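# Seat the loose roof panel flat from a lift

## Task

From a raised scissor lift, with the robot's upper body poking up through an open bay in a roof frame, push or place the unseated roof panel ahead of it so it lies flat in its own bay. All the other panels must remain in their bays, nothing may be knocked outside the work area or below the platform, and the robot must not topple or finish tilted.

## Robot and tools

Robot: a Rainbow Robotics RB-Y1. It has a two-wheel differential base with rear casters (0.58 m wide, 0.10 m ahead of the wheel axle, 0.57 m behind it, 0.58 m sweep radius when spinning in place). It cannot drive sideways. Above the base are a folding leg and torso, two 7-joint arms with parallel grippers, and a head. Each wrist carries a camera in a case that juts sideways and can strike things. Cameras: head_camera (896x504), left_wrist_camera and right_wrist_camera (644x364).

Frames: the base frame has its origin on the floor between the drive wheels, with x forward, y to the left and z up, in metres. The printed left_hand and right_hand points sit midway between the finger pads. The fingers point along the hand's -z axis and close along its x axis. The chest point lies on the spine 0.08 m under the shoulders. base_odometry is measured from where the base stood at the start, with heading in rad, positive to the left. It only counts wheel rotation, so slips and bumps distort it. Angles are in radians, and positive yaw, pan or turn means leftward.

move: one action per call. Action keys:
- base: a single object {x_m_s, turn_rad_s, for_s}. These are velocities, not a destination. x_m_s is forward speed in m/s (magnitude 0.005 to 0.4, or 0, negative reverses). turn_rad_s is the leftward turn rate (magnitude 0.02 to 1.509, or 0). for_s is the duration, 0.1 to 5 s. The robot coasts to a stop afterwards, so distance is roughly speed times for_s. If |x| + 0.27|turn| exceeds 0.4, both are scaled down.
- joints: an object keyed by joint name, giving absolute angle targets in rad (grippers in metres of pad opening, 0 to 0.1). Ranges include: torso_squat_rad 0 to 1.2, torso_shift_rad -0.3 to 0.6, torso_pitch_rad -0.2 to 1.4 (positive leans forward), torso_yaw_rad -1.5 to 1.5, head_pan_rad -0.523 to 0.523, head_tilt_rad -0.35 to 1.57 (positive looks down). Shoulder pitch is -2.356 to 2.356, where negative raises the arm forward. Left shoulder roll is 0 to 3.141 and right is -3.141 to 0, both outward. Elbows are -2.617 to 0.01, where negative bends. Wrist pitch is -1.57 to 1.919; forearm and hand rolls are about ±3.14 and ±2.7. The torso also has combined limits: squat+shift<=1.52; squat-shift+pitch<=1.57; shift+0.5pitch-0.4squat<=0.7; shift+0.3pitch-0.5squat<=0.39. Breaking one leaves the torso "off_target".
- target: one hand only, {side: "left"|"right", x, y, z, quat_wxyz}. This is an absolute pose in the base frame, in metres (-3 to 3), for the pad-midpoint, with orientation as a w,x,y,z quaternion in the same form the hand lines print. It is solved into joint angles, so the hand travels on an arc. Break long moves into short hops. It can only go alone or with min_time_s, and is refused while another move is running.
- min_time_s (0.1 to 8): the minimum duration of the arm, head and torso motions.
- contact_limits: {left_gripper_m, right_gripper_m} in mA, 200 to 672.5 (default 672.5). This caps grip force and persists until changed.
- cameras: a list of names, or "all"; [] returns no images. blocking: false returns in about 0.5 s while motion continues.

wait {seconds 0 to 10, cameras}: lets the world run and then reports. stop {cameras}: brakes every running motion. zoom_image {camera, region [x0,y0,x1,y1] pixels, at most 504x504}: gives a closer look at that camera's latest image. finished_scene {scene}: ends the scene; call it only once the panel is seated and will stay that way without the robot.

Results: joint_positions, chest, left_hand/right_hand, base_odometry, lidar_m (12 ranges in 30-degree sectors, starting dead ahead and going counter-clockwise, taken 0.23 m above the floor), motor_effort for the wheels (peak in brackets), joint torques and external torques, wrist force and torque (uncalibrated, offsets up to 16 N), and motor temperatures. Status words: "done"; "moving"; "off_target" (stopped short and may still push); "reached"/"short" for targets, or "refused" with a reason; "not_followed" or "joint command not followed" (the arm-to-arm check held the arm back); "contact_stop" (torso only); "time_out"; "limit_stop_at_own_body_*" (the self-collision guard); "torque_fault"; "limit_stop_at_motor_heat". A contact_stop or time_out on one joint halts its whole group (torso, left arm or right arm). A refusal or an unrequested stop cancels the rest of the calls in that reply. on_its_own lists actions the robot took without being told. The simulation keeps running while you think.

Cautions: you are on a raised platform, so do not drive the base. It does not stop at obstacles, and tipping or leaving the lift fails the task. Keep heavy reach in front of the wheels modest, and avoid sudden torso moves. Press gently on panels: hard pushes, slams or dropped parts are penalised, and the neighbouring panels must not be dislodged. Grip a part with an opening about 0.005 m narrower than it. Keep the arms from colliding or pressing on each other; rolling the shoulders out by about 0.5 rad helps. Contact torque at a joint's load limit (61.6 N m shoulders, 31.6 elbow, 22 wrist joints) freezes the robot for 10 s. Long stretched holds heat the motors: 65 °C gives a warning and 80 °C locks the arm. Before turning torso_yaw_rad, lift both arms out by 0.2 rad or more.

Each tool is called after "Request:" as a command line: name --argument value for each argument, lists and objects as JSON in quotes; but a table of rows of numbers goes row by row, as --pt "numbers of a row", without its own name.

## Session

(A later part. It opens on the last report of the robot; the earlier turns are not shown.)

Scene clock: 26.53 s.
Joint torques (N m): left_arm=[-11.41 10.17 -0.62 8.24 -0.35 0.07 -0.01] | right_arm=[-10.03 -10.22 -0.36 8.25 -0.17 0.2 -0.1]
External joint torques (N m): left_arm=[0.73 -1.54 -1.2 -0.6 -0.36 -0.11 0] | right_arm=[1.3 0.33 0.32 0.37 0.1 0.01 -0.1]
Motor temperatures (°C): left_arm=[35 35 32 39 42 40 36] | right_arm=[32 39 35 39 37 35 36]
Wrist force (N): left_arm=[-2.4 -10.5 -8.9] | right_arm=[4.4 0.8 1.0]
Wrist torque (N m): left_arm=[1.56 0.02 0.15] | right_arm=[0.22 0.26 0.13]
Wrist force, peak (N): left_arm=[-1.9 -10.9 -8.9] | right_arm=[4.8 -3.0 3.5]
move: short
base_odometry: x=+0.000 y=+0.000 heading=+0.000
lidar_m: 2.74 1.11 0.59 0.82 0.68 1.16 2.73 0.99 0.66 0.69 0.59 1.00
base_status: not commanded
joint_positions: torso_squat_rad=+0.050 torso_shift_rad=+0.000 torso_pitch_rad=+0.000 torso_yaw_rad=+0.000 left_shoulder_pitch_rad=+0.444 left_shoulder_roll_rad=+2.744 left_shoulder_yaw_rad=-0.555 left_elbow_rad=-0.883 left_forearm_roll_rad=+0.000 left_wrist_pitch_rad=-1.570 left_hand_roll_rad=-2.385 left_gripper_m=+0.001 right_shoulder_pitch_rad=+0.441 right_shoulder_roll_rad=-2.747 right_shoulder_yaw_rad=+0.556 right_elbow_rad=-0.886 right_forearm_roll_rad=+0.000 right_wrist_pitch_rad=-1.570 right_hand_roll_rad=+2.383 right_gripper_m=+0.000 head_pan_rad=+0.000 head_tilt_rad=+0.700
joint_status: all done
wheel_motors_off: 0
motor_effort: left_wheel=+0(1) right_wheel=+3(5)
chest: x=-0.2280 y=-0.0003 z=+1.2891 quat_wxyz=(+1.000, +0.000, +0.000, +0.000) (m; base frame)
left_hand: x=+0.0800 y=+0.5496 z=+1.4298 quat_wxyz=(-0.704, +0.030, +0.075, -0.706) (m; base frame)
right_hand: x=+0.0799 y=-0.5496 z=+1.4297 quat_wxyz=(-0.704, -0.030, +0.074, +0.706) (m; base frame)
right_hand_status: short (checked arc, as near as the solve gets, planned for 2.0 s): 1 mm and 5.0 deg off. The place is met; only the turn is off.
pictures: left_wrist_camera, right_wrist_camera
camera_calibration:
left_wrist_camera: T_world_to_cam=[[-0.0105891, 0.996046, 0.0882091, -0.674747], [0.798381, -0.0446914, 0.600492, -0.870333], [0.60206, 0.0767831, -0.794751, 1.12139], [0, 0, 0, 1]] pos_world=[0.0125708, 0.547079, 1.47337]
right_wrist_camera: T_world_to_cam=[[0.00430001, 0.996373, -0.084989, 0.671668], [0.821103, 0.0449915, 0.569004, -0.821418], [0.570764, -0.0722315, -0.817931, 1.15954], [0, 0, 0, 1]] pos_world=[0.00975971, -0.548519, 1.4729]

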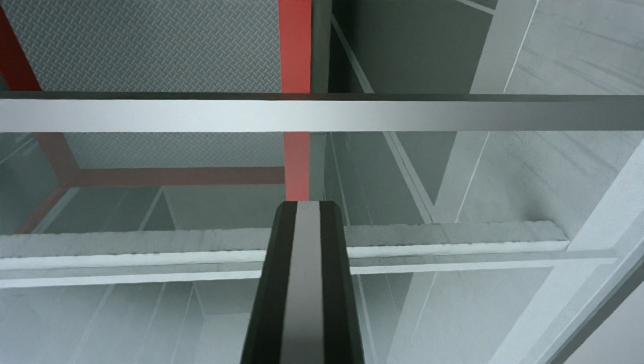

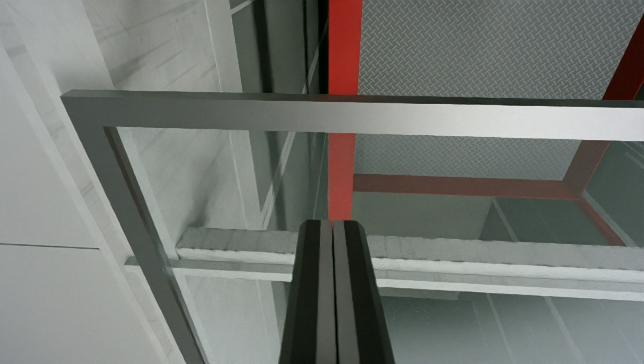

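Request:
move --joints '{"left_gripper_m": 0.1, "right_gripper_m": 0.1}' --cameras '[]'

Request:
move --target '{"side": "left", "x": 0.02, "y": 0.48, "z": 1.36, "quat_wxyz": [0.7071, 0.0, -0.7071, 0.0]}' --cameras '["head_camera", "left_wrist_camera"]'

Scene clock: 32.13 s.
Joint torques (N m): left_arm=[-11.07 10.1 -0.22 8.18 -0.36 0.15 0.08] | right_arm=[-10.12 -9.96 -0.57 8.25 -0.17 0.18 -0.09]
External joint torques (N m): left_arm=[1.07 -1.62 -0.8 -0.66 -0.37 -0.02 0.09] | right_arm=[1.22 0.59 0.12 0.36 0.08 -0.01 -0.09]
Motor temperatures (°C): left_arm=[35 35 32 39 42 40 36] | right_arm=[32 39 35 39 37 35 36]
Wrist force (N): left_arm=[-2.0 -10.5 -9.0] | right_arm=[4.5 1.0 0.9]
Wrist torque (N m): left_arm=[1.57 0.06 0.15] | right_arm=[0.20 0.28 0.13]
Wrist force, peak (N): left_arm=[-2.0 -10.8 -9.1] | right_arm=[4.8 1.1 0.9]
move: done
base_odometry: x=+0.000 y=+0.000 heading=+0.000
lidar_m: 2.74 1.12 0.59 0.82 0.69 1.16 2.73 0.99 0.67 0.68 0.59 0.99
base_status: not commanded
joint_positions: torso_squat_rad=+0.050 torso_shift_rad=+0.000 torso_pitch_rad=+0.000 torso_yaw_rad=+0.000 left_shoulder_pitch_rad=+0.444 left_shoulder_roll_rad=+2.744 left_shoulder_yaw_rad=-0.555 left_elbow_rad=-0.883 left_forearm_roll_rad=+0.000 left_wrist_pitch_rad=-1.570 left_hand_roll_rad=-2.385 left_gripper_m=+0.100 right_shoulder_pitch_rad=+0.441 right_shoulder_roll_rad=-2.747 right_shoulder_yaw_rad=+0.556 right_elbow_rad=-0.886 right_forearm_roll_rad=+0.000 right_wrist_pitch_rad=-1.570 right_hand_roll_rad=+2.383 right_gripper_m=+0.099 head_pan_rad=+0.000 head_tilt_rad=+0.700
joint_status: all done
wheel_motors_off: 0
motor_effort: left_wheel=+0(1) right_wheel=+1(5)
chest: x=-0.2280 y=-0.0003 z=+1.2891 quat_wxyz=(+1.000, +0.000, +0.000, +0.000) (m; base frame)
left_hand: x=+0.0800 y=+0.5496 z=+1.4298 quat_wxyz=(-0.704, +0.030, +0.075, -0.706) (m; base frame)
right_hand: x=+0.0799 y=-0.5496 z=+1.4297 quat_wxyz=(-0.704, -0.030, +0.074, +0.706) (m; base frame)
pictures: none
No camera images: "cameras" was empty.

Scene clock: 34.63 s.
Joint torques (N m): left_arm=[4.47 2.98 7.32 1.96 0.49 1.57 -0.11] | right_arm=[-10.25 -10.79 -1.19 8.27 -0.35 0.1 -0.01]
External joint torques (N m): left_arm=[0.77 0.65 -1.81 0.29 0.13 -0.23 -0.05] | right_arm=[1.08 -0.24 -0.51 0.38 -0.1 -0.09 -0.02]
Motor temperatures (°C): left_arm=[35 35 32 39 42 40 36] | right_arm=[32 39 35 39 37 35 36]
Wrist force (N): left_arm=[-7.8 -11.5 -3.5] | right_arm=[4.7 1.0 0.9]
Wrist torque (N m): left_arm=[1.62 -0.27 0.24] | right_arm=[0.21 0.28 0.12]
Wrist force, peak (N): left_arm=[-7.9 -13.2 -3.7] | right_arm=[5.0 0.9 1.2]
move: done
base_odometry: x=+0.000 y=+0.000 heading=+0.000
lidar_m: 2.77 1.12 0.59 0.82 0.68 1.17 2.73 0.98 0.66 0.68 0.60 0.99
base_status: not commanded
joint_positions: torso_squat_rad=+0.050 torso_shift_rad=+0.000 torso_pitch_rad=+0.000 torso_yaw_rad=+0.000 left_shoulder_pitch_rad=-1.320 left_shoulder_roll_rad=+2.826 left_shoulder_yaw_rad=-1.968 left_elbow_rad=-2.359 left_forearm_roll_rad=-2.008 left_wrist_pitch_rad=+0.533 left_hand_roll_rad=-2.646 left_gripper_m=+0.100 right_shoulder_pitch_rad=+0.441 right_shoulder_roll_rad=-2.747 right_shoulder_yaw_rad=+0.557 right_elbow_rad=-0.886 right_forearm_roll_rad=+0.000 right_wrist_pitch_rad=-1.570 right_hand_roll_rad=+2.383 right_gripper_m=+0.099 head_pan_rad=+0.000 head_tilt_rad=+0.700
joint_status: all done
wheel_motors_off: 0
motor_effort: left_wheel=+0(1) right_wheel=+1(4)
chest: x=-0.2279 y=-0.0003 z=+1.2891 quat_wxyz=(+1.000, +0.000, +0.000, +0.000) (m; base frame)
left_hand: x=+0.0202 y=+0.4798 z=+1.3600 quat_wxyz=(-0.707, +0.000, +0.707, +0.000) (m; base frame)
left_hand_status: reached (checked arc, planned for 2.1 s): 0 mm and 0.0 deg off.
right_hand: x=+0.0799 y=-0.5497 z=+1.4296 quat_wxyz=(-0.704, -0.030, +0.074, +0.706) (m; base frame)
pictures: head_camera, left_wrist_camera
camera_calibration:
head_camera: T_world_to_cam=[[-0.039228, -0.998968, 0.0229085, -0.0464626], [-0.609922, 0.00577836, -0.79244, 1.11159], [0.79149, -0.0450582, -0.609519, 1.00872], [0, 0, 0, 1]] pos_world=[-0.122235, -0.00738664, 1.49676]
left_wrist_camera: T_world_to_cam=[[-0.0255923, -0.000429424, 0.999672, -1.36092], [-0.478277, -0.878118, -0.0126215, 0.475685], [0.877836, -0.478443, 0.0222677, 0.256948], [0, 0, 0, 1]] pos_world=[-0.0328786, 0.540058, 1.36076]

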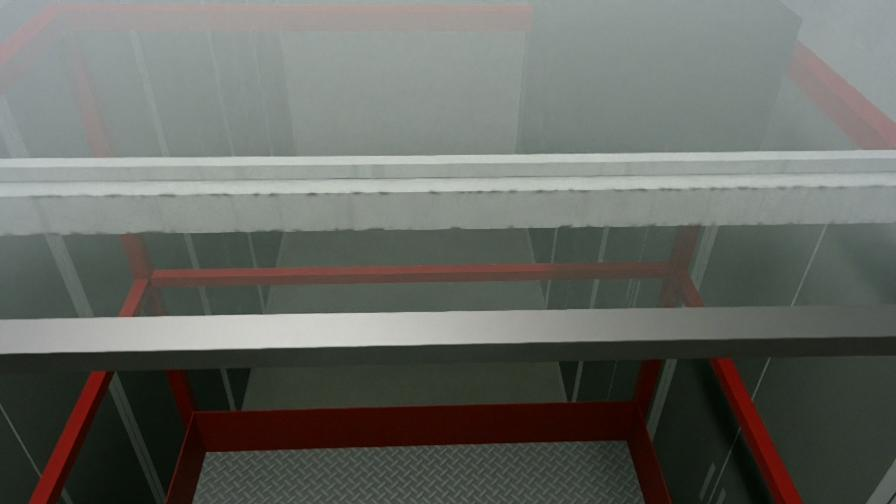

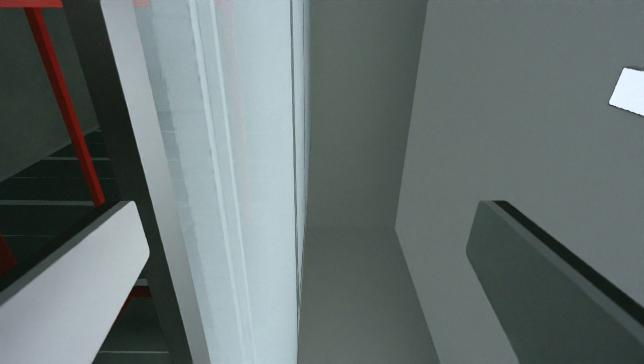

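Request:
move --target '{"side": "left", "x": 0.02, "y": 0.48, "z": 1.292, "quat_wxyz": [0.7071, 0.0, -0.7071, 0.0]}' --cameras '["left_wrist_camera"]'

Request:
move --target '{"side": "right", "x": 0.02, "y": -0.36, "z": 1.36, "quat_wxyz": [0.7071, 0.0, -0.7071, 0.0]}' --cameras '["right_wrist_camera"]'

Scene clock: 36.27 s.
Joint torques (N m): left_arm=[2.46 5.52 6.41 1.99 -0.02 1.61 -0.33] | right_arm=[-9.99 -10.52 -1.15 8.3 -0.64 0.24 0.05]
External joint torques (N m): left_arm=[0.13 0.15 -1.77 0.56 -0.41 -0.25 -0.27] | right_arm=[1.34 0.04 -0.47 0.41 -0.38 0.04 0.05]
Motor temperatures (°C): left_arm=[35 35 32 39 42 40 36] | right_arm=[32 39 35 39 37 35 36]
Wrist force (N): left_arm=[-7.3 -11.3 -4.0] | right_arm=[4.4 1.2 1.0]
Wrist torque (N m): left_arm=[1.62 -0.21 0.21] | right_arm=[0.17 0.25 0.14]
Wrist force, peak (N): left_arm=[-9.3 -11.3 -3.8] | right_arm=[4.7 0.8 1.1]
move: short
base_odometry: x=+0.000 y=+0.000 heading=+0.000
lidar_m: 2.75 1.11 0.59 0.82 0.67 1.16 2.73 0.99 0.66 0.69 0.58 1.00
base_status: not commanded
joint_positions: torso_squat_rad=+0.050 torso_shift_rad=+0.000 torso_pitch_rad=+0.000 torso_yaw_rad=+0.000 left_shoulder_pitch_rad=-1.176 left_shoulder_roll_rad=+2.636 left_shoulder_yaw_rad=-2.094 left_elbow_rad=-2.267 left_forearm_roll_rad=-2.015 left_wrist_pitch_rad=+0.705 left_hand_roll_rad=-2.705 left_gripper_m=+0.100 right_shoulder_pitch_rad=+0.441 right_shoulder_roll_rad=-2.747 right_shoulder_yaw_rad=+0.557 right_elbow_rad=-0.886 right_forearm_roll_rad=+0.000 right_wrist_pitch_rad=-1.570 right_hand_roll_rad=+2.383 right_gripper_m=+0.099 head_pan_rad=+0.000 head_tilt_rad=+0.700
joint_status: all done
wheel_motors_off: 0
motor_effort: left_wheel=-1(1) right_wheel=-1(3)
chest: x=-0.2279 y=-0.0003 z=+1.2891 quat_wxyz=(+1.000, +0.000, +0.000, +0.000) (m; base frame)
left_hand: x=+0.0201 y=+0.4801 z=+1.2926 quat_wxyz=(-0.747, +0.038, +0.664, +0.011) (m; base frame)
left_hand_status: short (checked arc, as near as the solve gets, planned for 0.5 s): 1 mm and 8.1 deg off. The place is met; only the turn is off.
right_hand: x=+0.0799 y=-0.5497 z=+1.4296 quat_wxyz=(-0.704, -0.030, +0.074, +0.706) (m; base frame)
pictures: left_wrist_camera
camera_calibration:
left_wrist_camera: T_world_to_cam=[[0.0928139, 0.0352966, 0.995058, -1.30704], [-0.534556, -0.841366, 0.0797055, 0.3392], [0.840021, -0.539312, -0.0592224, 0.393996], [0, 0, 0, 1]] pos_world=[-0.0283322, 0.544012, 1.29688]

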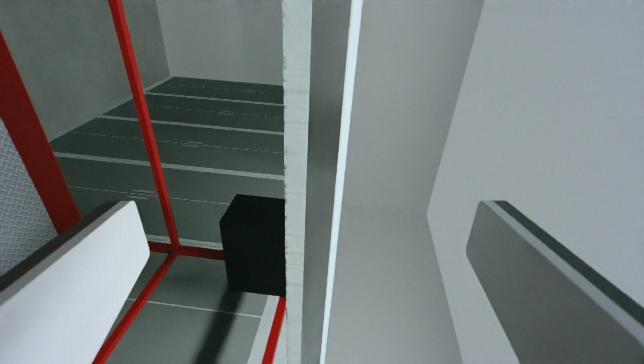

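Scene clock: 39.73 s.
Joint torques (N m): left_arm=[2.8 5.32 6.61 1.95 0.01 1.9 -0.21] | right_arm=[2.48 8.23 -7.23 2.38 -0.13 1.79 0.17]
External joint torques (N m): left_arm=[0.48 -0.05 -1.57 0.52 -0.39 0.04 -0.15] | right_arm=[0.42 -0.85 -1.73 -0.13 -0.31 0.16 0.13]
Motor temperatures (°C): left_arm=[35 35 32 39 42 40 36] | right_arm=[32 39 35 39 37 35 36]
Wrist force (N): left_arm=[-7.7 -10.9 -3.9] | right_arm=[-0.5 0.4 4.5]
Wrist torque (N m): left_arm=[1.58 -0.28 0.22] | right_arm=[0.22 -0.02 0.06]
Wrist force, peak (N): left_arm=[-7.8 -11.3 -4.0] | right_arm=[4.7 1.5 0.9]
move: short
base_odometry: x=+0.000 y=+0.000 heading=+0.000
lidar_m: 2.75 1.13 0.58 0.82 0.69 1.17 2.73 0.99 0.65 0.68 0.59 0.98
base_status: not commanded
joint_positions: torso_squat_rad=+0.050 torso_shift_rad=+0.000 torso_pitch_rad=+0.000 torso_yaw_rad=+0.000 left_shoulder_pitch_rad=-1.176 left_shoulder_roll_rad=+2.636 left_shoulder_yaw_rad=-2.094 left_elbow_rad=-2.266 left_forearm_roll_rad=-2.015 left_wrist_pitch_rad=+0.705 left_hand_roll_rad=-2.705 left_gripper_m=+0.100 right_shoulder_pitch_rad=-2.356 right_shoulder_roll_rad=-2.906 right_shoulder_yaw_rad=+1.644 right_elbow_rad=-2.617 right_forearm_roll_rad=+1.345 right_wrist_pitch_rad=-1.107 right_hand_roll_rad=+2.705 right_gripper_m=+0.099 head_pan_rad=+0.000 head_tilt_rad=+0.700
joint_status: all done
wheel_motors_off: 0
motor_effort: left_wheel=+0(1) right_wheel=-2(5)
chest: x=-0.2279 y=-0.0003 z=+1.2891 quat_wxyz=(+1.000, +0.000, +0.000, +0.000) (m; base frame)
left_hand: x=+0.0200 y=+0.4801 z=+1.2926 quat_wxyz=(-0.747, +0.038, +0.664, +0.011) (m; base frame)
right_hand: x=+0.0204 y=-0.3604 z=+1.3605 quat_wxyz=(-0.839, -0.111, +0.531, +0.036) (m; base frame)
right_hand_status: short (checked arc, as near as the solve gets, planned for 3.1 s): 1 mm and 28.6 deg off. The place is met; only the turn is off.
pictures: right_wrist_camera
camera_calibration:
right_wrist_camera: T_world_to_cam=[[-0.412805, 0.175991, -0.893655, 1.29056], [-0.458442, 0.807664, 0.370824, -0.171135], [0.787034, 0.562767, -0.252726, 0.60612], [0, 0, 0, 1]] pos_world=[-0.0227405, -0.430012, 1.36996]

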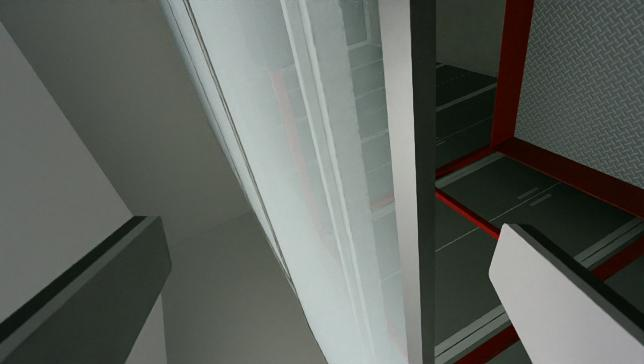

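Request:
move --target '{"side": "left", "x": 0.02, "y": 0.48, "z": 1.292, "quat_wxyz": [0.0, 0.7071, 0.0, -0.7071]}' --cameras '["left_wrist_camera"]'

Request:
move --target '{"side": "right", "x": 0.02, "y": -0.36, "z": 1.36, "quat_wxyz": [0.0, 0.7071, 0.0, -0.7071]}' --cameras '["right_wrist_camera"]'

Scene clock: 42.53 s.
Joint torques (N m): left_arm=[2.01 7.32 5.03 0.53 -0.04 2.11 -0.27] | right_arm=[2.16 8.26 -6.31 2.66 -0.24 1.74 0.07]
External joint torques (N m): left_arm=[1.06 -1.84 -1.17 -0.47 -0.14 0.07 -0.32] | right_arm=[0.09 -0.83 -0.8 0.15 -0.42 0.11 0.02]
Motor temperatures (°C): left_arm=[35 34 32 39 42 40 36] | right_arm=[32 39 35 39 37 35 36]
Wrist force (N): left_arm=[5.0 -11.0 -3.4] | right_arm=[-0.6 0.4 4.5]
Wrist torque (N m): left_arm=[1.60 0.47 0.07] | right_arm=[0.20 -0.03 0.07]
Wrist force, peak (N): left_arm=[-7.4 -11.5 -3.9] | right_arm=[-0.6 0.3 4.7]
move: done
base_odometry: x=+0.000 y=+0.000 heading=+0.000
lidar_m: 2.74 1.13 0.60 0.82 0.68 1.16 2.72 1.01 0.66 0.68 0.58 1.00
base_status: not commanded
joint_positions: torso_squat_rad=+0.050 torso_shift_rad=+0.000 torso_pitch_rad=+0.000 torso_yaw_rad=+0.000 left_shoulder_pitch_rad=-0.936 left_shoulder_roll_rad=+2.484 left_shoulder_yaw_rad=-2.092 left_elbow_rad=-2.322 left_forearm_roll_rad=-1.692 left_wrist_pitch_rad=+1.033 left_hand_roll_rad=+0.061 left_gripper_m=+0.100 right_shoulder_pitch_rad=-2.356 right_shoulder_roll_rad=-2.906 right_shoulder_yaw_rad=+1.644 right_elbow_rad=-2.617 right_forearm_roll_rad=+1.345 right_wrist_pitch_rad=-1.107 right_hand_roll_rad=+2.705 right_gripper_m=+0.099 head_pan_rad=+0.000 head_tilt_rad=+0.700
joint_status: all done
wheel_motors_off: 0
motor_effort: left_wheel=+0(1) right_wheel=+2(4)
chest: x=-0.2279 y=-0.0003 z=+1.2891 quat_wxyz=(+1.000, +0.000, +0.000, +0.000) (m; base frame)
left_hand: x=+0.0197 y=+0.4797 z=+1.2915 quat_wxyz=(+0.002, +0.706, +0.005, -0.708) (m; base frame)
left_hand_status: reached (checked arc, planned for 2.1 s): 1 mm and 0.6 deg off.
right_hand: x=+0.0204 y=-0.3604 z=+1.3605 quat_wxyz=(-0.839, -0.111, +0.531, +0.036) (m; base frame)
pictures: left_wrist_camera
camera_calibration:
left_wrist_camera: T_world_to_cam=[[-0.0287496, 0.0029946, -0.999582, 1.28811], [-0.487129, 0.873172, 0.0166265, -0.403218], [0.872857, 0.487403, -0.0236446, -0.145064], [0, 0, 0, 1]] pos_world=[-0.0327666, 0.418926, 1.29085]

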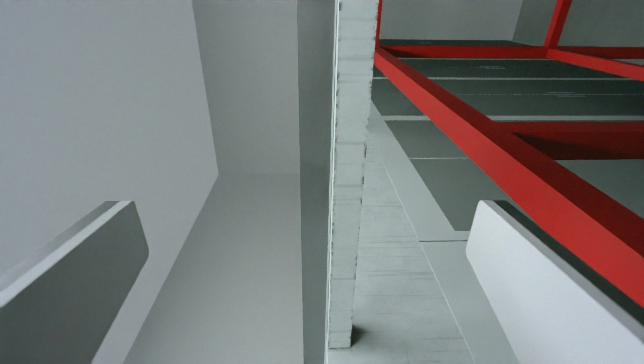

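Scene clock: 44.20 s.
Joint torques (N m): left_arm=[1.96 7.68 5.08 0.4 0.12 1.95 -0.33] | right_arm=[5.67 4.98 -8.27 -1.38 -0.65 0.44 0.17]
External joint torques (N m): left_arm=[1.02 -1.48 -1.12 -0.6 0.02 -0.09 -0.38] | right_arm=[0.89 -0.12 -1.5 -0.46 0.05 -0.28 0.23]
Motor temperatures (°C): left_arm=[35 34 32 39 42 40 36] | right_arm=[32 39 35 39 37 35 36]
Wrist force (N): left_arm=[5.1 -11.2 -3.4] | right_arm=[11.0 1.7 7.2]
Wrist torque (N m): left_arm=[1.64 0.49 0.11] | right_arm=[0.15 0.64 0.18]
Wrist force, peak (N): left_arm=[5.0 -11.6 -3.4] | right_arm=[11.4 2.3 7.3]
move: short
base_odometry: x=+0.000 y=+0.000 heading=+0.000
lidar_m: 2.76 1.12 0.58 0.81 0.68 1.16 2.74 1.00 0.66 0.68 0.59 0.99
base_status: not commanded
joint_positions: torso_squat_rad=+0.050 torso_shift_rad=+0.000 torso_pitch_rad=+0.000 torso_yaw_rad=+0.000 left_shoulder_pitch_rad=-0.936 left_shoulder_roll_rad=+2.484 left_shoulder_yaw_rad=-2.092 left_elbow_rad=-2.322 left_forearm_roll_rad=-1.692 left_wrist_pitch_rad=+1.033 left_hand_roll_rad=+0.061 left_gripper_m=+0.100 right_shoulder_pitch_rad=-1.910 right_shoulder_roll_rad=-3.111 right_shoulder_yaw_rad=+2.032 right_elbow_rad=-2.617 right_forearm_roll_rad=+0.465 right_wrist_pitch_rad=-0.323 right_hand_roll_rad=+1.173 right_gripper_m=+0.099 head_pan_rad=+0.000 head_tilt_rad=+0.700
joint_status: all done
wheel_motors_off: 0
motor_effort: left_wheel=-1(1) right_wheel=+2(3)
chest: x=-0.2279 y=-0.0003 z=+1.2891 quat_wxyz=(+1.000, +0.000, +0.000, +0.000) (m; base frame)
left_hand: x=+0.0197 y=+0.4797 z=+1.2915 quat_wxyz=(+0.002, +0.706, +0.005, -0.708) (m; base frame)
right_hand: x=+0.0201 y=-0.3607 z=+1.3600 quat_wxyz=(-0.087, -0.707, -0.087, +0.696) (m; base frame)
right_hand_status: short (checked arc, as near as the solve gets, planned for 1.3 s): 1 mm and 14.2 deg off. The place is met; only the turn is off.
pictures: right_wrist_camera
camera_calibration:
right_wrist_camera: T_world_to_cam=[[0.00382603, 0.00908901, 0.999951, -1.35387], [-0.211565, -0.977316, 0.00969276, -0.328516], [0.977356, -0.211592, -0.00181632, -0.0180025], [0, 0, 0, 1]] pos_world=[-0.0467276, -0.312567, 1.35696]

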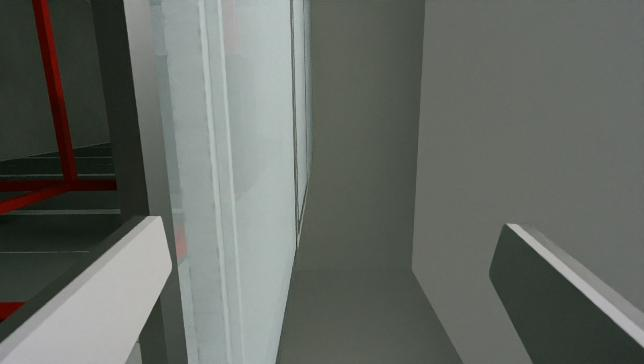

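Request:
move --base '{"x_m_s": -0.06, "for_s": 2.0}' --cameras '["head_camera"]'

Request:
move --target '{"side": "left", "x": 0.14, "y": 0.48, "z": 1.292, "quat_wxyz": [0.0, 0.7071, 0.0, -0.7071]}' --cameras '["left_wrist_camera"]'

Scene clock: 47.33 s.
Joint torques (N m): left_arm=[1.63 8.19 5.14 0.66 0.01 2.15 -0.26] | right_arm=[24.67 -4.07 -5.74 -0.97 -0.73 0.73 0.3]
External joint torques (N m): left_arm=[0.66 -1.07 -1 -0.34 -0.09 0.12 -0.32] | right_arm=[19.89 -9.14 1.03 -0.08 -0.04 0.01 0.35]
Motor temperatures (°C): left_arm=[35 34 32 39 42 40 36] | right_arm=[32 39 35 39 37 35 36]
Wrist force (N): left_arm=[4.9 -11.2 -3.1] | right_arm=[11.2 1.8 7.0]
Wrist torque (N m): left_arm=[1.62 0.45 0.11] | right_arm=[0.13 0.67 0.17]
Wrist force, peak (N): left_arm=[5.6 -12.6 -2.3] | right_arm=[11.9 0.3 7.0]
move: done
base_odometry: x=-0.119 y=+0.000 heading=+0.003
lidar_m: 2.21 1.02 0.64 0.82 0.63 1.17 1.91 0.88 0.61 0.68 0.64 1.13
base_status: done (sent for 2 of 2 s)
joint_positions: torso_squat_rad=+0.049 torso_shift_rad=+0.004 torso_pitch_rad=+0.006 torso_yaw_rad=+0.002 left_shoulder_pitch_rad=-0.936 left_shoulder_roll_rad=+2.484 left_shoulder_yaw_rad=-2.092 left_elbow_rad=-2.322 left_forearm_roll_rad=-1.692 left_wrist_pitch_rad=+1.033 left_hand_roll_rad=+0.061 left_gripper_m=+0.100 right_shoulder_pitch_rad=-1.915 right_shoulder_roll_rad=-3.109 right_shoulder_yaw_rad=+2.031 right_elbow_rad=-2.617 right_forearm_roll_rad=+0.465 right_wrist_pitch_rad=-0.323 right_hand_roll_rad=+1.173 right_gripper_m=+0.099 head_pan_rad=+0.000 head_tilt_rad=+0.700
joint_status: not commanded
wheel_motors_off: 0
on_its_own: right_wheel is at rest, and its effort (-59) is outside its rest range (-51 to +51); the wheels pushed hard for 1.4 s: something may have held the robot back, and base_odometry may count slip
motor_effort: left_wheel=+1(32) right_wheel=-59(76)
chest: x=-0.2236 y=+0.0003 z=+1.2891 quat_wxyz=(+1.000, +0.000, +0.003, +0.001) (m; base frame)
left_hand: x=+0.0231 y=+0.4808 z=+1.2896 quat_wxyz=(+0.003, +0.704, +0.005, -0.710) (m; base frame)
right_hand: x=+0.0261 y=-0.3587 z=+1.3600 quat_wxyz=(-0.090, -0.706, -0.089, +0.697) (m; base frame)
pictures: head_camera
camera_calibration:
head_camera: T_world_to_cam=[[-0.0372058, -0.999018, 0.0240716, -0.0467363], [-0.614681, 0.00388664, -0.788767, 1.10846], [0.787898, -0.044143, -0.614221, 1.01059], [0, 0, 0, 1]] pos_world=[-0.116637, -0.00638795, 1.49617]

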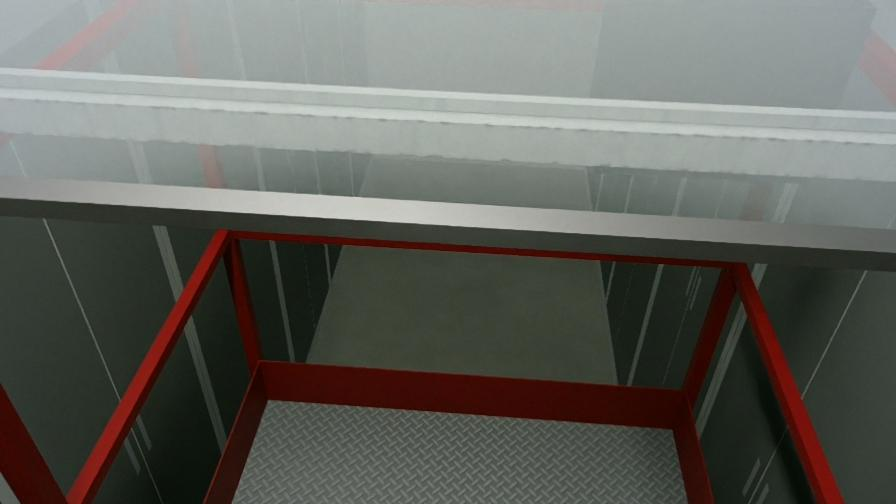

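Scene clock: 48.30 s.
Joint torques (N m): left_arm=[-4.64 9.75 7.46 2.17 -0.64 2.29 0.09] | right_arm=[24.95 -4.34 -5.31 -1.15 -0.77 0.65 0.31]
External joint torques (N m): left_arm=[0.05 -0.1 -1.07 0.46 -0.46 0.26 0.03] | right_arm=[20.17 -9.42 1.46 -0.26 -0.07 -0.07 0.36]
Motor temperatures (°C): left_arm=[35 34 32 39 42 40 36] | right_arm=[32 39 35 39 37 35 36]
Wrist force (N): left_arm=[5.3 -11.2 -2.9] | right_arm=[11.2 1.6 6.8]
Wrist torque (N m): left_arm=[1.63 0.48 0.08] | right_arm=[0.16 0.67 0.18]
Wrist force, peak (N): left_arm=[4.8 -11.9 -3.1] | right_arm=[11.2 1.6 7.1]
move: done
base_odometry: x=-0.119 y=+0.000 heading=+0.003
lidar_m: 2.21 1.05 0.64 0.82 0.63 1.17 1.92 0.87 0.61 0.68 0.64 1.15
base_status: not commanded
joint_positions: torso_squat_rad=+0.049 torso_shift_rad=+0.004 torso_pitch_rad=+0.006 torso_yaw_rad=+0.002 left_shoulder_pitch_rad=-1.075 left_shoulder_roll_rad=+2.202 left_shoulder_yaw_rad=-1.874 left_elbow_rad=-2.179 left_forearm_roll_rad=-1.327 left_wrist_pitch_rad=+0.822 left_hand_roll_rad=-0.120 left_gripper_m=+0.100 right_shoulder_pitch_rad=-1.915 right_shoulder_roll_rad=-3.109 right_shoulder_yaw_rad=+2.031 right_elbow_rad=-2.617 right_forearm_roll_rad=+0.465 right_wrist_pitch_rad=-0.323 right_hand_roll_rad=+1.173 right_gripper_m=+0.099 head_pan_rad=+0.000 head_tilt_rad=+0.700
joint_status: all done
wheel_motors_off: 0
on_its_own: right_wheel is at rest, and its effort (-56) is outside its rest range (-51 to +51)
motor_effort: left_wheel=+0(2) right_wheel=-56(61)
chest: x=-0.2237 y=+0.0002 z=+1.2891 quat_wxyz=(+1.000, +0.000, +0.003, +0.001) (m; base frame)
left_hand: x=+0.1400 y=+0.4798 z=+1.2921 quat_wxyz=(+0.000, +0.707, +0.000, -0.707) (m; base frame)
left_hand_status: reached (checked arc, planned for 0.6 s): 0 mm and 0.0 deg off.
right_hand: x=+0.0259 y=-0.3588 z=+1.3600 quat_wxyz=(-0.090, -0.706, -0.089, +0.697) (m; base frame)
pictures: left_wrist_camera
camera_calibration:
left_wrist_camera: T_world_to_cam=[[-0.0252271, 0.000177423, -0.999682, 1.29305], [-0.478093, 0.878224, 0.0122206, -0.342629], [0.877947, 0.478249, -0.0220702, -0.248545], [0, 0, 0, 1]] pos_world=[0.0870208, 0.419542, 1.29134]

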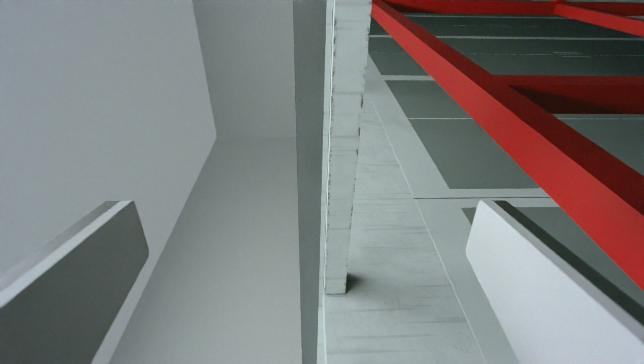

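Request:
move --base '{"x_m_s": 0.05, "for_s": 1.0}' --cameras '["head_camera"]'

Scene clock: 51.00 s.
Joint torques (N m): left_arm=[-4.72 8.72 7.72 2.3 -0.57 2.19 0.07] | right_arm=[6.53 4.23 -7.6 -1.09 -0.81 0.66 0.16]
External joint torques (N m): left_arm=[0 -1.03 -0.86 0.57 -0.39 0.16 0.02] | right_arm=[1.75 -0.87 -0.84 -0.17 -0.11 -0.06 0.21]
Motor temperatures (°C): left_arm=[35 34 32 39 42 40 36] | right_arm=[32 39 35 39 37 35 36]
Wrist force (N): left_arm=[5.1 -11.0 -2.9] | right_arm=[11.1 1.7 7.1]
Wrist torque (N m): left_arm=[1.59 0.47 0.11] | right_arm=[0.14 0.66 0.18]
Wrist force, peak (N): left_arm=[5.2 -11.6 -3.2] | right_arm=[11.2 1.6 7.4]
move: done
base_odometry: x=-0.069 y=+0.000 heading=+0.004
lidar_m: 2.21 1.04 0.61 0.82 0.65 1.20 1.92 0.91 0.63 0.69 0.61 1.14
base_status: done (sent for 1 of 1 s)
joint_positions: torso_squat_rad=+0.050 torso_shift_rad=+0.000 torso_pitch_rad=+0.000 torso_yaw_rad=+0.000 left_shoulder_pitch_rad=-1.075 left_shoulder_roll_rad=+2.202 left_shoulder_yaw_rad=-1.874 left_elbow_rad=-2.179 left_forearm_roll_rad=-1.327 left_wrist_pitch_rad=+0.822 left_hand_roll_rad=-0.120 left_gripper_m=+0.100 right_shoulder_pitch_rad=-1.910 right_shoulder_roll_rad=-3.111 right_shoulder_yaw_rad=+2.031 right_elbow_rad=-2.617 right_forearm_roll_rad=+0.465 right_wrist_pitch_rad=-0.323 right_hand_roll_rad=+1.173 right_gripper_m=+0.099 head_pan_rad=+0.000 head_tilt_rad=+0.700
joint_status: not commanded
wheel_motors_off: 0
motor_effort: left_wheel=+12(29) right_wheel=-1(40)
chest: x=-0.2280 y=-0.0003 z=+1.2891 quat_wxyz=(+1.000, +0.000, +0.000, +0.000) (m; base frame)
left_hand: x=+0.1364 y=+0.4787 z=+1.2947 quat_wxyz=(-0.001, +0.709, +0.000, -0.705) (m; base frame)
right_hand: x=+0.0201 y=-0.3606 z=+1.3601 quat_wxyz=(-0.088, -0.707, -0.087, +0.696) (m; base frame)
pictures: head_camera
camera_calibration:
head_camera: T_world_to_cam=[[-0.0391539, -0.998972, 0.0228448, -0.0463621], [-0.60986, 0.00578005, -0.792488, 1.1116], [0.791541, -0.0449611, -0.609459, 1.00872], [0, 0, 0, 1]] pos_world=[-0.122334, -0.0073865, 1.49676]

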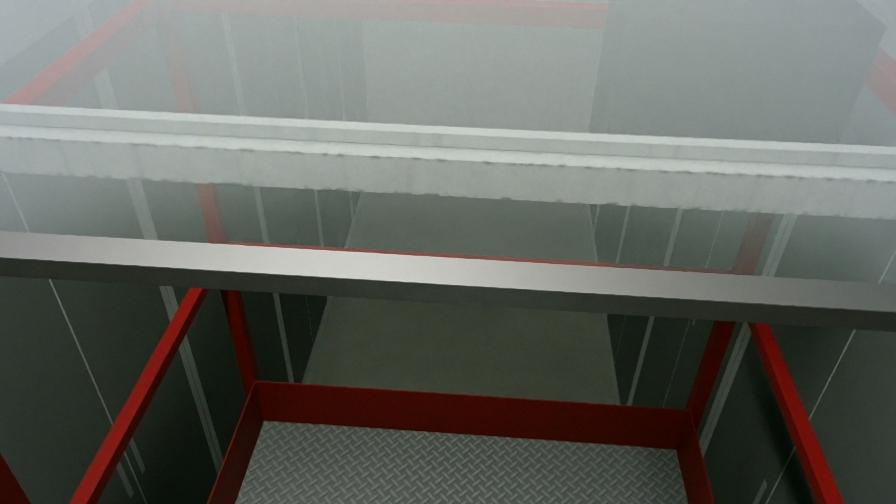

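Request:
move --target '{"side": "left", "x": 0.07, "y": 0.47, "z": 1.297, "quat_wxyz": [0.0, 0.7071, 0.0, -0.7071]}' --cameras '[]'

Request:
move --base '{"turn_rad_s": -0.1, "for_s": 0.88}' --cameras '["head_camera", "left_wrist_camera", "right_wrist_camera"]'

Scene clock: 52.57 s.
Joint torques (N m): left_arm=[-0.49 7.34 5.65 0.77 -0.13 1.99 -0.26] | right_arm=[6.28 5 -7.84 -1.07 -0.73 0.78 0.23]
External joint torques (N m): left_arm=[0.75 -1.78 -1.58 -0.32 -0.05 -0.06 -0.31] | right_arm=[1.5 -0.1 -1.08 -0.14 -0.03 0.06 0.28]
Motor temperatures (°C): left_arm=[35 35 32 39 42 40 36] | right_arm=[32 39 35 39 37 35 36]
Wrist force (N): left_arm=[5.0 -11.4 -3.2] | right_arm=[11.1 1.9 7.1]
Wrist torque (N m): left_arm=[1.67 0.46 0.08] | right_arm=[0.13 0.66 0.19]
Wrist force, peak (N): left_arm=[5.8 -11.8 -3.5] | right_arm=[11.5 1.9 7.0]
move: done
base_odometry: x=-0.069 y=+0.000 heading=+0.004
lidar_m: 2.19 1.03 0.61 0.81 0.65 1.21 1.93 0.92 0.63 0.69 0.61 1.15
base_status: not commanded
joint_positions: torso_squat_rad=+0.050 torso_shift_rad=+0.000 torso_pitch_rad=+0.000 torso_yaw_rad=+0.000 left_shoulder_pitch_rad=-1.001 left_shoulder_roll_rad=+2.393 left_shoulder_yaw_rad=-1.970 left_elbow_rad=-2.323 left_forearm_roll_rad=-1.509 left_wrist_pitch_rad=+0.911 left_hand_roll_rad=-0.043 left_gripper_m=+0.100 right_shoulder_pitch_rad=-1.910 right_shoulder_roll_rad=-3.111 right_shoulder_yaw_rad=+2.031 right_elbow_rad=-2.617 right_forearm_roll_rad=+0.465 right_wrist_pitch_rad=-0.323 right_hand_roll_rad=+1.173 right_gripper_m=+0.099 head_pan_rad=+0.000 head_tilt_rad=+0.700
joint_status: all done
wheel_motors_off: 0
motor_effort: left_wheel=+10(13) right_wheel=-1(7)
chest: x=-0.2280 y=-0.0003 z=+1.2891 quat_wxyz=(+1.000, +0.000, +0.000, +0.000) (m; base frame)
left_hand: x=+0.0700 y=+0.4701 z=+1.2972 quat_wxyz=(+0.000, +0.707, +0.000, -0.707) (m; base frame)
left_hand_status: reached (checked arc, planned for 0.5 s): 0 mm and 0.0 deg off.
right_hand: x=+0.0200 y=-0.3607 z=+1.3601 quat_wxyz=(-0.087, -0.707, -0.087, +0.696) (m; base frame)
pictures: none
No camera images: "cameras" was empty.

Scene clock: 54.53 s.
Joint torques (N m): left_arm=[-0.41 7.41 5.72 0.63 -0.02 1.94 -0.21] | right_arm=[6.04 5.08 -7.76 -1.19 -0.79 0.62 0.28]
External joint torques (N m): left_arm=[0.83 -1.7 -1.52 -0.46 0.06 -0.1 -0.26] | right_arm=[1.26 -0.02 -1 -0.27 -0.1 -0.1 0.33]
Motor temperatures (°C): left_arm=[35 34 32 39 42 40 36] | right_arm=[32 39 35 39 37 35 36]
Wrist force (N): left_arm=[4.8 -11.4 -3.0] | right_arm=[11.1 1.5 7.1]
Wrist torque (N m): left_arm=[1.67 0.44 0.09] | right_arm=[0.17 0.66 0.18]
Wrist force, peak (N): left_arm=[5.4 -11.6 -3.5] | right_arm=[11.3 1.8 7.2]
move: done
base_odometry: x=-0.069 y=+0.000 heading=-0.082
lidar_m: 2.83 1.10 0.62 0.81 0.65 1.21 2.46 0.96 0.64 0.68 0.61 1.03
base_status: done (sent for 0.87 of 0.87 s)
joint_positions: torso_squat_rad=+0.050 torso_shift_rad=+0.000 torso_pitch_rad=+0.000 torso_yaw_rad=+0.000 left_shoulder_pitch_rad=-1.001 left_shoulder_roll_rad=+2.393 left_shoulder_yaw_rad=-1.970 left_elbow_rad=-2.323 left_forearm_roll_rad=-1.509 left_wrist_pitch_rad=+0.911 left_hand_roll_rad=-0.043 left_gripper_m=+0.100 right_shoulder_pitch_rad=-1.910 right_shoulder_roll_rad=-3.111 right_shoulder_yaw_rad=+2.031 right_elbow_rad=-2.617 right_forearm_roll_rad=+0.465 right_wrist_pitch_rad=-0.323 right_hand_roll_rad=+1.173 right_gripper_m=+0.099 head_pan_rad=+0.000 head_tilt_rad=+0.700
joint_status: not commanded
wheel_motors_off: 0
motor_effort: left_wheel=+4(45) right_wheel=-13(29)
chest: x=-0.2280 y=-0.0003 z=+1.2891 quat_wxyz=(+1.000, +0.000, +0.000, +0.000) (m; base frame)
left_hand: x=+0.0700 y=+0.4700 z=+1.2972 quat_wxyz=(+0.000, +0.707, +0.000, -0.707) (m; base frame)
right_hand: x=+0.0200 y=-0.3607 z=+1.3601 quat_wxyz=(-0.087, -0.707, -0.087, +0.696) (m; base frame)
pictures: head_camera, left_wrist_camera, right_wrist_camera
camera_calibration:
head_camera: T_world_to_cam=[[-0.0391539, -0.998972, 0.0228448, -0.0463621], [-0.60986, 0.00578005, -0.792488, 1.1116], [0.791541, -0.0449611, -0.609459, 1.00872], [0, 0, 0, 1]] pos_world=[-0.122334, -0.0073865, 1.49676]
left_wrist_camera: T_world_to_cam=[[-0.0249695, 0.000531811, -0.999688, 1.29625], [-0.478485, 0.878008, 0.0124183, -0.367712], [0.877741, 0.478646, -0.021669, -0.182968], [0, 0, 0, 1]] pos_world=[0.0170209, 0.409741, 1.29644]
right_wrist_camera: T_world_to_cam=[[0.00365066, 0.00923035, 0.999951, -1.35384], [-0.211472, -0.977335, 0.00979364, -0.328675], [0.977377, -0.211498, -0.00161596, -0.0181461], [0, 0, 0, 1]] pos_world=[-0.0468277, -0.312567, 1.35696]

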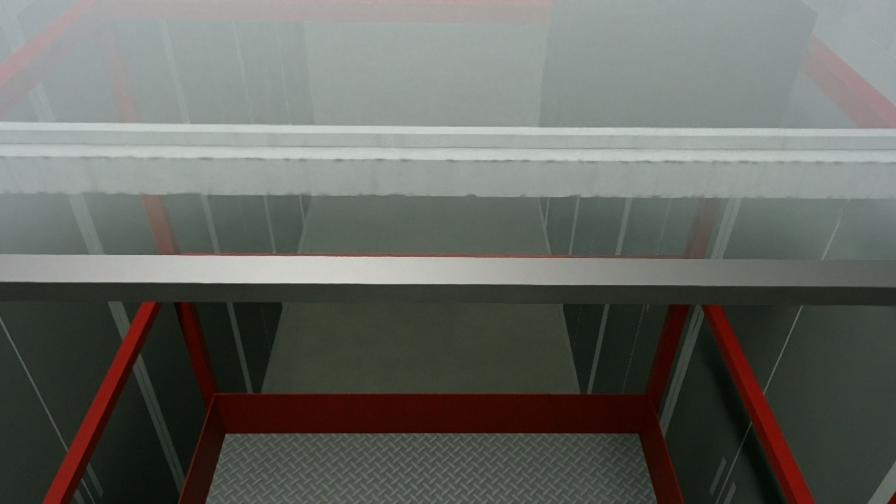

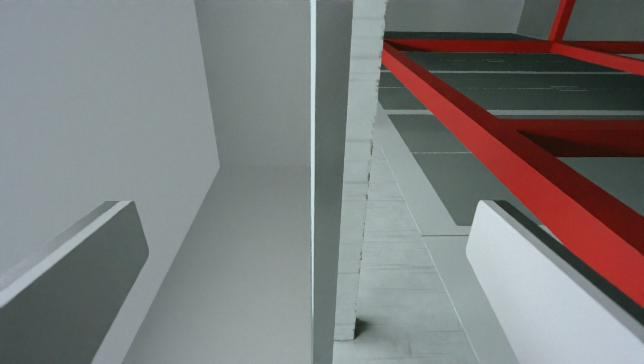

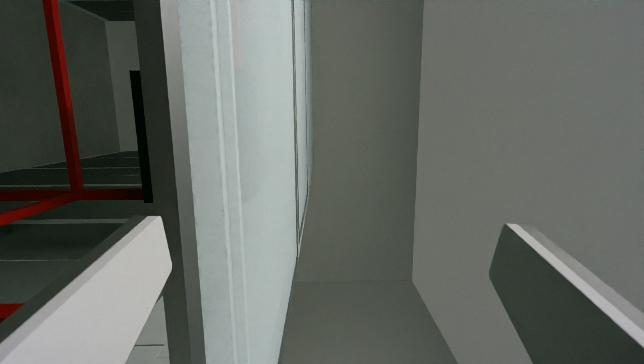

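Request:
move --target '{"side": "right", "x": 0.02, "y": -0.44, "z": 1.46, "quat_wxyz": [0.0, 0.7071, 0.0, -0.7071]}' --cameras '["right_wrist_camera"]'

Scene clock: 57.17 s.
Joint torques (N m): left_arm=[-0.72 7.64 6.01 0.55 -0.01 2.01 -0.28] | right_arm=[5.51 3.44 -9.52 3.44 -0.65 1.18 0.24]
External joint torques (N m): left_arm=[0.52 -1.47 -1.22 -0.54 0.07 -0.04 -0.33] | right_arm=[0.53 1.07 -1.95 0.07 -0.17 0.01 0.29]
Motor temperatures (°C): left_arm=[35 34 32 39 42 40 36] | right_arm=[32 39 35 39 37 35 36]
Wrist force (N): left_arm=[5.0 -11.4 -3.5] | right_arm=[11.1 2.0 6.9]
Wrist torque (N m): left_arm=[1.65 0.47 0.08] | right_arm=[0.12 0.64 0.18]
Wrist force, peak (N): left_arm=[5.1 -11.7 -3.5] | right_arm=[11.7 2.1 7.0]
move: done
base_odometry: x=-0.069 y=+0.000 heading=-0.082
lidar_m: 2.83 1.11 0.60 0.81 0.66 1.21 2.45 0.96 0.65 0.68 0.60 1.04
base_status: not commanded
joint_positions: torso_squat_rad=+0.050 torso_shift_rad=+0.000 torso_pitch_rad=+0.000 torso_yaw_rad=+0.000 left_shoulder_pitch_rad=-1.001 left_shoulder_roll_rad=+2.393 left_shoulder_yaw_rad=-1.970 left_elbow_rad=-2.323 left_forearm_roll_rad=-1.509 left_wrist_pitch_rad=+0.911 left_hand_roll_rad=-0.043 left_gripper_m=+0.100 right_shoulder_pitch_rad=-1.621 right_shoulder_roll_rad=-2.995 right_shoulder_yaw_rad=+1.532 right_elbow_rad=-2.458 right_forearm_roll_rad=+0.312 right_wrist_pitch_rad=-0.198 right_hand_roll_rad=+0.881 right_gripper_m=+0.099 head_pan_rad=+0.000 head_tilt_rad=+0.700
joint_status: all done
wheel_motors_off: 0
motor_effort: left_wheel=+6(7) right_wheel=-10(16)
chest: x=-0.2280 y=-0.0003 z=+1.2891 quat_wxyz=(+1.000, +0.000, +0.000, +0.000) (m; base frame)
left_hand: x=+0.0700 y=+0.4700 z=+1.2972 quat_wxyz=(+0.000, +0.707, +0.000, -0.707) (m; base frame)
right_hand: x=+0.0196 y=-0.4394 z=+1.4604 quat_wxyz=(+0.000, -0.710, -0.001, +0.704) (m; base frame)
right_hand_status: reached (checked arc, planned for 0.8 s): 1 mm and 0.4 deg off.
pictures: right_wrist_camera
camera_calibration:
right_wrist_camera: T_world_to_cam=[[0.0141202, 0.00596166, 0.999883, -1.45496], [-0.443274, -0.896311, 0.011604, -0.369155], [0.896275, -0.443386, -0.0100134, -0.122255], [0, 0, 0, 1]] pos_world=[-0.0335184, -0.37641, 1.45785]

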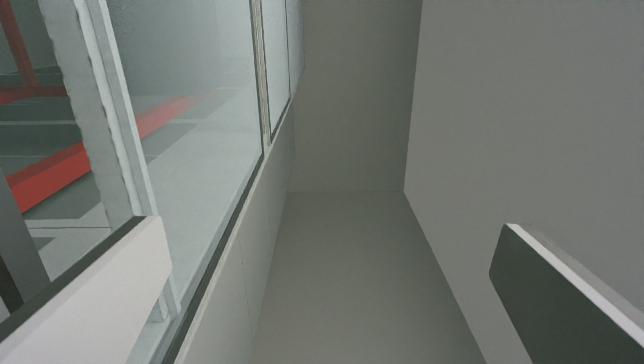

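Request:
move --joints '{"right_shoulder_pitch_rad": -1.32, "right_shoulder_roll_rad": -2.826, "right_shoulder_yaw_rad": 1.968, "right_elbow_rad": -2.359, "right_forearm_roll_rad": 2.008, "right_wrist_pitch_rad": 0.533, "right_hand_roll_rad": -0.495}' --min_time_s 2.0 --cameras '["right_wrist_camera", "head_camera"]'

Scene clock: 59.63 s.
Joint torques (N m): left_arm=[-0.64 7.39 5.83 0.74 -0.01 1.93 -0.26] | right_arm=[5.44 -0.84 -9.05 1.69 -0.93 1.79 0.2]
External joint torques (N m): left_arm=[0.6 -1.73 -1.4 -0.35 0.07 -0.12 -0.31] | right_arm=[1.5 1.06 -1.07 0.36 -0.32 0.17 0.25]
Motor temperatures (°C): left_arm=[35 34 32 38 42 40 36] | right_arm=[32 39 35 39 37 35 36]
Wrist force (N): left_arm=[4.9 -11.6 -2.9] | right_arm=[10.9 1.7 7.0]
Wrist torque (N m): left_arm=[1.67 0.45 0.08] | right_arm=[0.16 0.62 0.18]
Wrist force, peak (N): left_arm=[5.1 -11.7 -3.4] | right_arm=[11.3 1.5 7.1]
move: done
base_odometry: x=-0.069 y=+0.000 heading=-0.082
lidar_m: 2.82 1.09 0.60 0.82 0.65 1.20 2.45 0.98 0.64 0.69 0.62 1.04
base_status: not commanded
joint_positions: torso_squat_rad=+0.050 torso_shift_rad=+0.000 torso_pitch_rad=+0.000 torso_yaw_rad=+0.000 left_shoulder_pitch_rad=-1.001 left_shoulder_roll_rad=+2.393 left_shoulder_yaw_rad=-1.970 left_elbow_rad=-2.323 left_forearm_roll_rad=-1.509 left_wrist_pitch_rad=+0.911 left_hand_roll_rad=-0.043 left_gripper_m=+0.100 right_shoulder_pitch_rad=-1.320 right_shoulder_roll_rad=-2.826 right_shoulder_yaw_rad=+1.968 right_elbow_rad=-2.359 right_forearm_roll_rad=+2.008 right_wrist_pitch_rad=+0.533 right_hand_roll_rad=-0.495 right_gripper_m=+0.099 head_pan_rad=+0.000 head_tilt_rad=+0.700
joint_status: all done
wheel_motors_off: 0
motor_effort: left_wheel=+7(7) right_wheel=-12(16)
chest: x=-0.2280 y=-0.0003 z=+1.2891 quat_wxyz=(+1.000, +0.000, +0.000, +0.000) (m; base frame)
left_hand: x=+0.0700 y=+0.4700 z=+1.2972 quat_wxyz=(+0.000, +0.707, +0.000, -0.707) (m; base frame)
right_hand: x=+0.0201 y=-0.4804 z=+1.3597 quat_wxyz=(+0.000, -0.707, +0.000, +0.707) (m; base frame)
pictures: head_camera, right_wrist_camera
camera_calibration:
head_camera: T_world_to_cam=[[-0.0392325, -0.998968, 0.0229063, -0.0464638], [-0.609859, 0.0057793, -0.792489, 1.1116], [0.791538, -0.0450609, -0.609456, 1.00871], [0, 0, 0, 1]] pos_world=[-0.122335, -0.00738664, 1.49676]
right_wrist_camera: T_world_to_cam=[[0.0210999, 0.00651094, 0.999756, -1.3538], [-0.444266, -0.895766, 0.01521, -0.409083], [0.895647, -0.444478, -0.016008, -0.134275], [0, 0, 0, 1]] pos_world=[-0.0329133, -0.417311, 1.35754]

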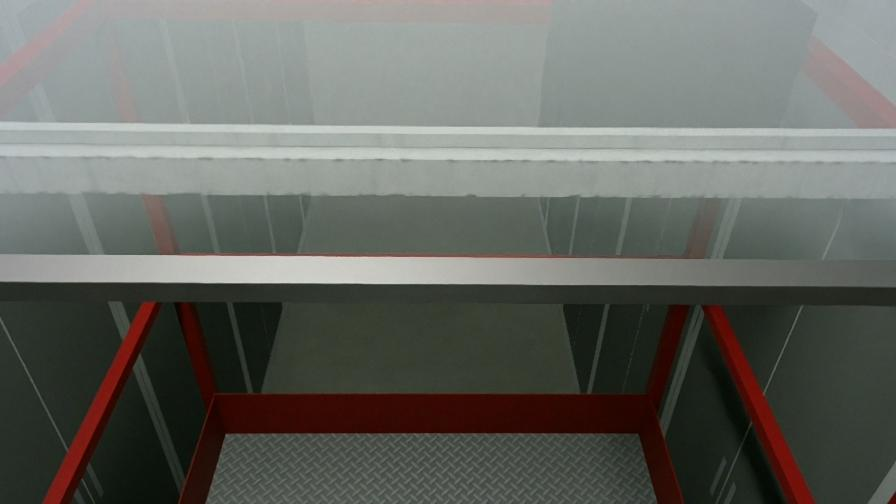

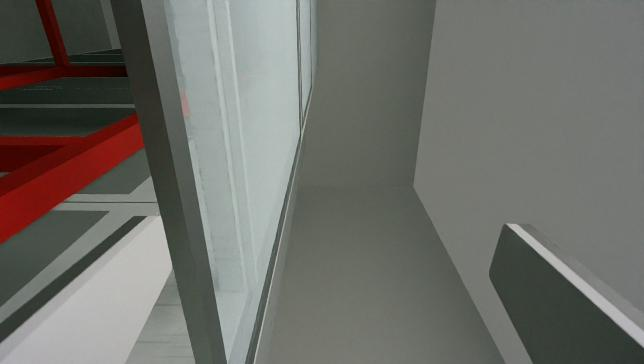

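Request:
move --target '{"side": "right", "x": 0.03, "y": -0.42, "z": 1.292, "quat_wxyz": [0.0, 0.7071, 0.0, -0.7071]}' --cameras '["right_wrist_camera"]'

Request:
move --target '{"side": "right", "x": 0.07, "y": -0.4, "z": 1.291, "quat_wxyz": [0.0, 0.7071, 0.0, -0.7071]}' --cameras '["right_wrist_camera", "left_wrist_camera"]'

Scene clock: 60.93 s.
Joint torques (N m): left_arm=[-0.69 7.64 5.96 0.77 0.01 1.96 -0.26] | right_arm=[2.15 -7.41 -5.89 -1.08 0.29 1.66 -0.32]
External joint torques (N m): left_arm=[0.55 -1.47 -1.27 -0.32 0.09 -0.08 -0.31] | right_arm=[1.2 -0.41 -0.84 -0.2 0.12 -0.15 -0.27]
Motor temperatures (°C): left_arm=[35 34 32 38 42 40 36] | right_arm=[32 39 35 39 37 35 36]
Wrist force (N): left_arm=[4.9 -11.2 -3.2] | right_arm=[11.1 1.6 7.1]
Wrist torque (N m): left_arm=[1.63 0.45 0.07] | right_arm=[0.17 0.65 0.19]
Wrist force, peak (N): left_arm=[5.4 -11.8 -3.1] | right_arm=[12.0 0.9 7.2]
move: done
base_odometry: x=-0.069 y=+0.000 heading=-0.082
lidar_m: 2.82 1.11 0.61 0.81 0.64 1.20 2.47 0.97 0.64 0.69 0.61 1.03
base_status: not commanded
joint_positions: torso_squat_rad=+0.050 torso_shift_rad=+0.000 torso_pitch_rad=+0.000 torso_yaw_rad=+0.000 left_shoulder_pitch_rad=-1.001 left_shoulder_roll_rad=+2.393 left_shoulder_yaw_rad=-1.970 left_elbow_rad=-2.323 left_forearm_roll_rad=-1.509 left_wrist_pitch_rad=+0.911 left_hand_roll_rad=-0.043 left_gripper_m=+0.100 right_shoulder_pitch_rad=-0.967 right_shoulder_roll_rad=-2.490 right_shoulder_yaw_rad=+2.094 right_elbow_rad=-2.548 right_forearm_roll_rad=+1.553 right_wrist_pitch_rad=+0.992 right_hand_roll_rad=+0.200 right_gripper_m=+0.099 head_pan_rad=+0.000 head_tilt_rad=+0.700
joint_status: all done
wheel_motors_off: 0
motor_effort: left_wheel=+7(8) right_wheel=-12(15)
chest: x=-0.2280 y=-0.0003 z=+1.2891 quat_wxyz=(+1.000, +0.000, +0.000, +0.000) (m; base frame)
left_hand: x=+0.0700 y=+0.4700 z=+1.2972 quat_wxyz=(+0.000, +0.707, +0.000, -0.707) (m; base frame)
right_hand: x=+0.0299 y=-0.4201 z=+1.2920 quat_wxyz=(+0.000, -0.706, +0.000, +0.708) (m; base frame)
right_hand_status: reached (checked arc, planned for 0.8 s): 0 mm and 0.1 deg off.
pictures: right_wrist_camera
camera_calibration:
right_wrist_camera: T_world_to_cam=[[0.0240568, 0.00549127, 0.999696, -1.28713], [-0.444419, -0.895683, 0.0156145, -0.350228], [0.895496, -0.444659, -0.0191068, -0.113314], [0, 0, 0, 1]] pos_world=[-0.0232111, -0.357012, 1.29004]

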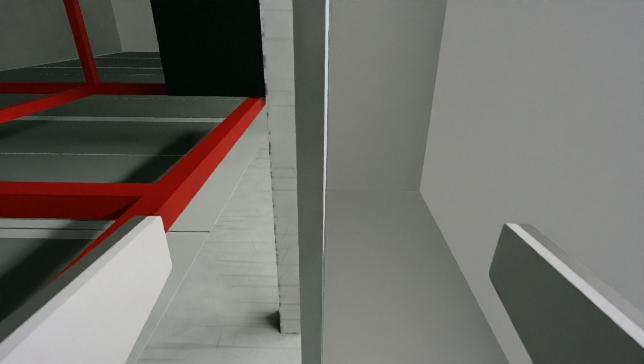

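Scene clock: 61.80 s.
Joint torques (N m): left_arm=[-0.93 7.84 5.9 0.76 -0.1 2.05 -0.19] | right_arm=[-0.85 -6.68 -7.63 -1.25 0.54 1.86 -0.23]
External joint torques (N m): left_arm=[0.31 -1.27 -1.33 -0.32 -0.02 0.01 -0.25] | right_arm=[0.12 0.16 -1.99 -0.13 0.09 0.16 -0.18]
Motor temperatures (°C): left_arm=[35 34 32 38 42 40 36] | right_arm=[32 39 35 39 37 35 36]
Wrist force (N): left_arm=[4.6 -11.3 -3.4] | right_arm=[11.0 1.4 7.0]
Wrist torque (N m): left_arm=[1.66 0.44 0.09] | right_arm=[0.18 0.65 0.18]
Wrist force, peak (N): left_arm=[5.0 -12.0 -3.0] | right_arm=[11.6 2.6 7.6]
move: done
base_odometry: x=-0.069 y=+0.000 heading=-0.082
lidar_m: 2.82 1.11 0.61 0.82 0.66 1.21 2.46 0.96 0.63 0.69 0.61 1.02
base_status: not commanded
joint_positions: torso_squat_rad=+0.050 torso_shift_rad=+0.000 torso_pitch_rad=+0.000 torso_yaw_rad=+0.000 left_shoulder_pitch_rad=-1.001 left_shoulder_roll_rad=+2.393 left_shoulder_yaw_rad=-1.970 left_elbow_rad=-2.323 left_forearm_roll_rad=-1.509 left_wrist_pitch_rad=+0.911 left_hand_roll_rad=-0.043 left_gripper_m=+0.100 right_shoulder_pitch_rad=-1.041 right_shoulder_roll_rad=-2.363 right_shoulder_yaw_rad=+2.012 right_elbow_rad=-2.581 right_forearm_roll_rad=+1.306 right_wrist_pitch_rad=+0.955 right_hand_roll_rad=+0.399 right_gripper_m=+0.099 head_pan_rad=+0.000 head_tilt_rad=+0.700
joint_status: all done
wheel_motors_off: 0
motor_effort: left_wheel=+8(8) right_wheel=-13(16)
chest: x=-0.2280 y=-0.0003 z=+1.2891 quat_wxyz=(+1.000, +0.000, +0.000, +0.000) (m; base frame)
left_hand: x=+0.0701 y=+0.4700 z=+1.2971 quat_wxyz=(+0.000, +0.707, +0.000, -0.707) (m; base frame)
right_hand: x=+0.0693 y=-0.3998 z=+1.2906 quat_wxyz=(-0.002, -0.706, -0.002, +0.708) (m; base frame)
right_hand_status: reached (checked arc, planned for 0.4 s): 1 mm and 0.4 deg off.
pictures: left_wrist_camera, right_wrist_camera
camera_calibration:
left_wrist_camera: T_world_to_cam=[[-0.0250974, 0.000352855, -0.999685, 1.29622], [-0.478366, 0.878074, 0.0123195, -0.367612], [0.877802, 0.478525, -0.0218686, -0.182663], [0, 0, 0, 1]] pos_world=[0.0170209, 0.409742, 1.29634]
right_wrist_camera: T_world_to_cam=[[0.0249687, 0.00527393, 0.999674, -1.28684], [-0.43951, -0.8981, 0.0157157, -0.315934], [0.897891, -0.439759, -0.0201065, -0.136559], [0, 0, 0, 1]] pos_world=[0.0158902, -0.337006, 1.28864]

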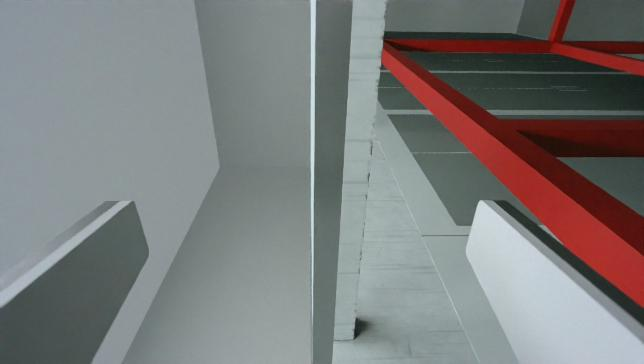

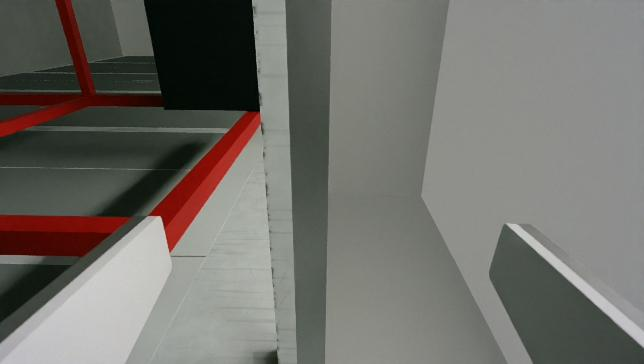

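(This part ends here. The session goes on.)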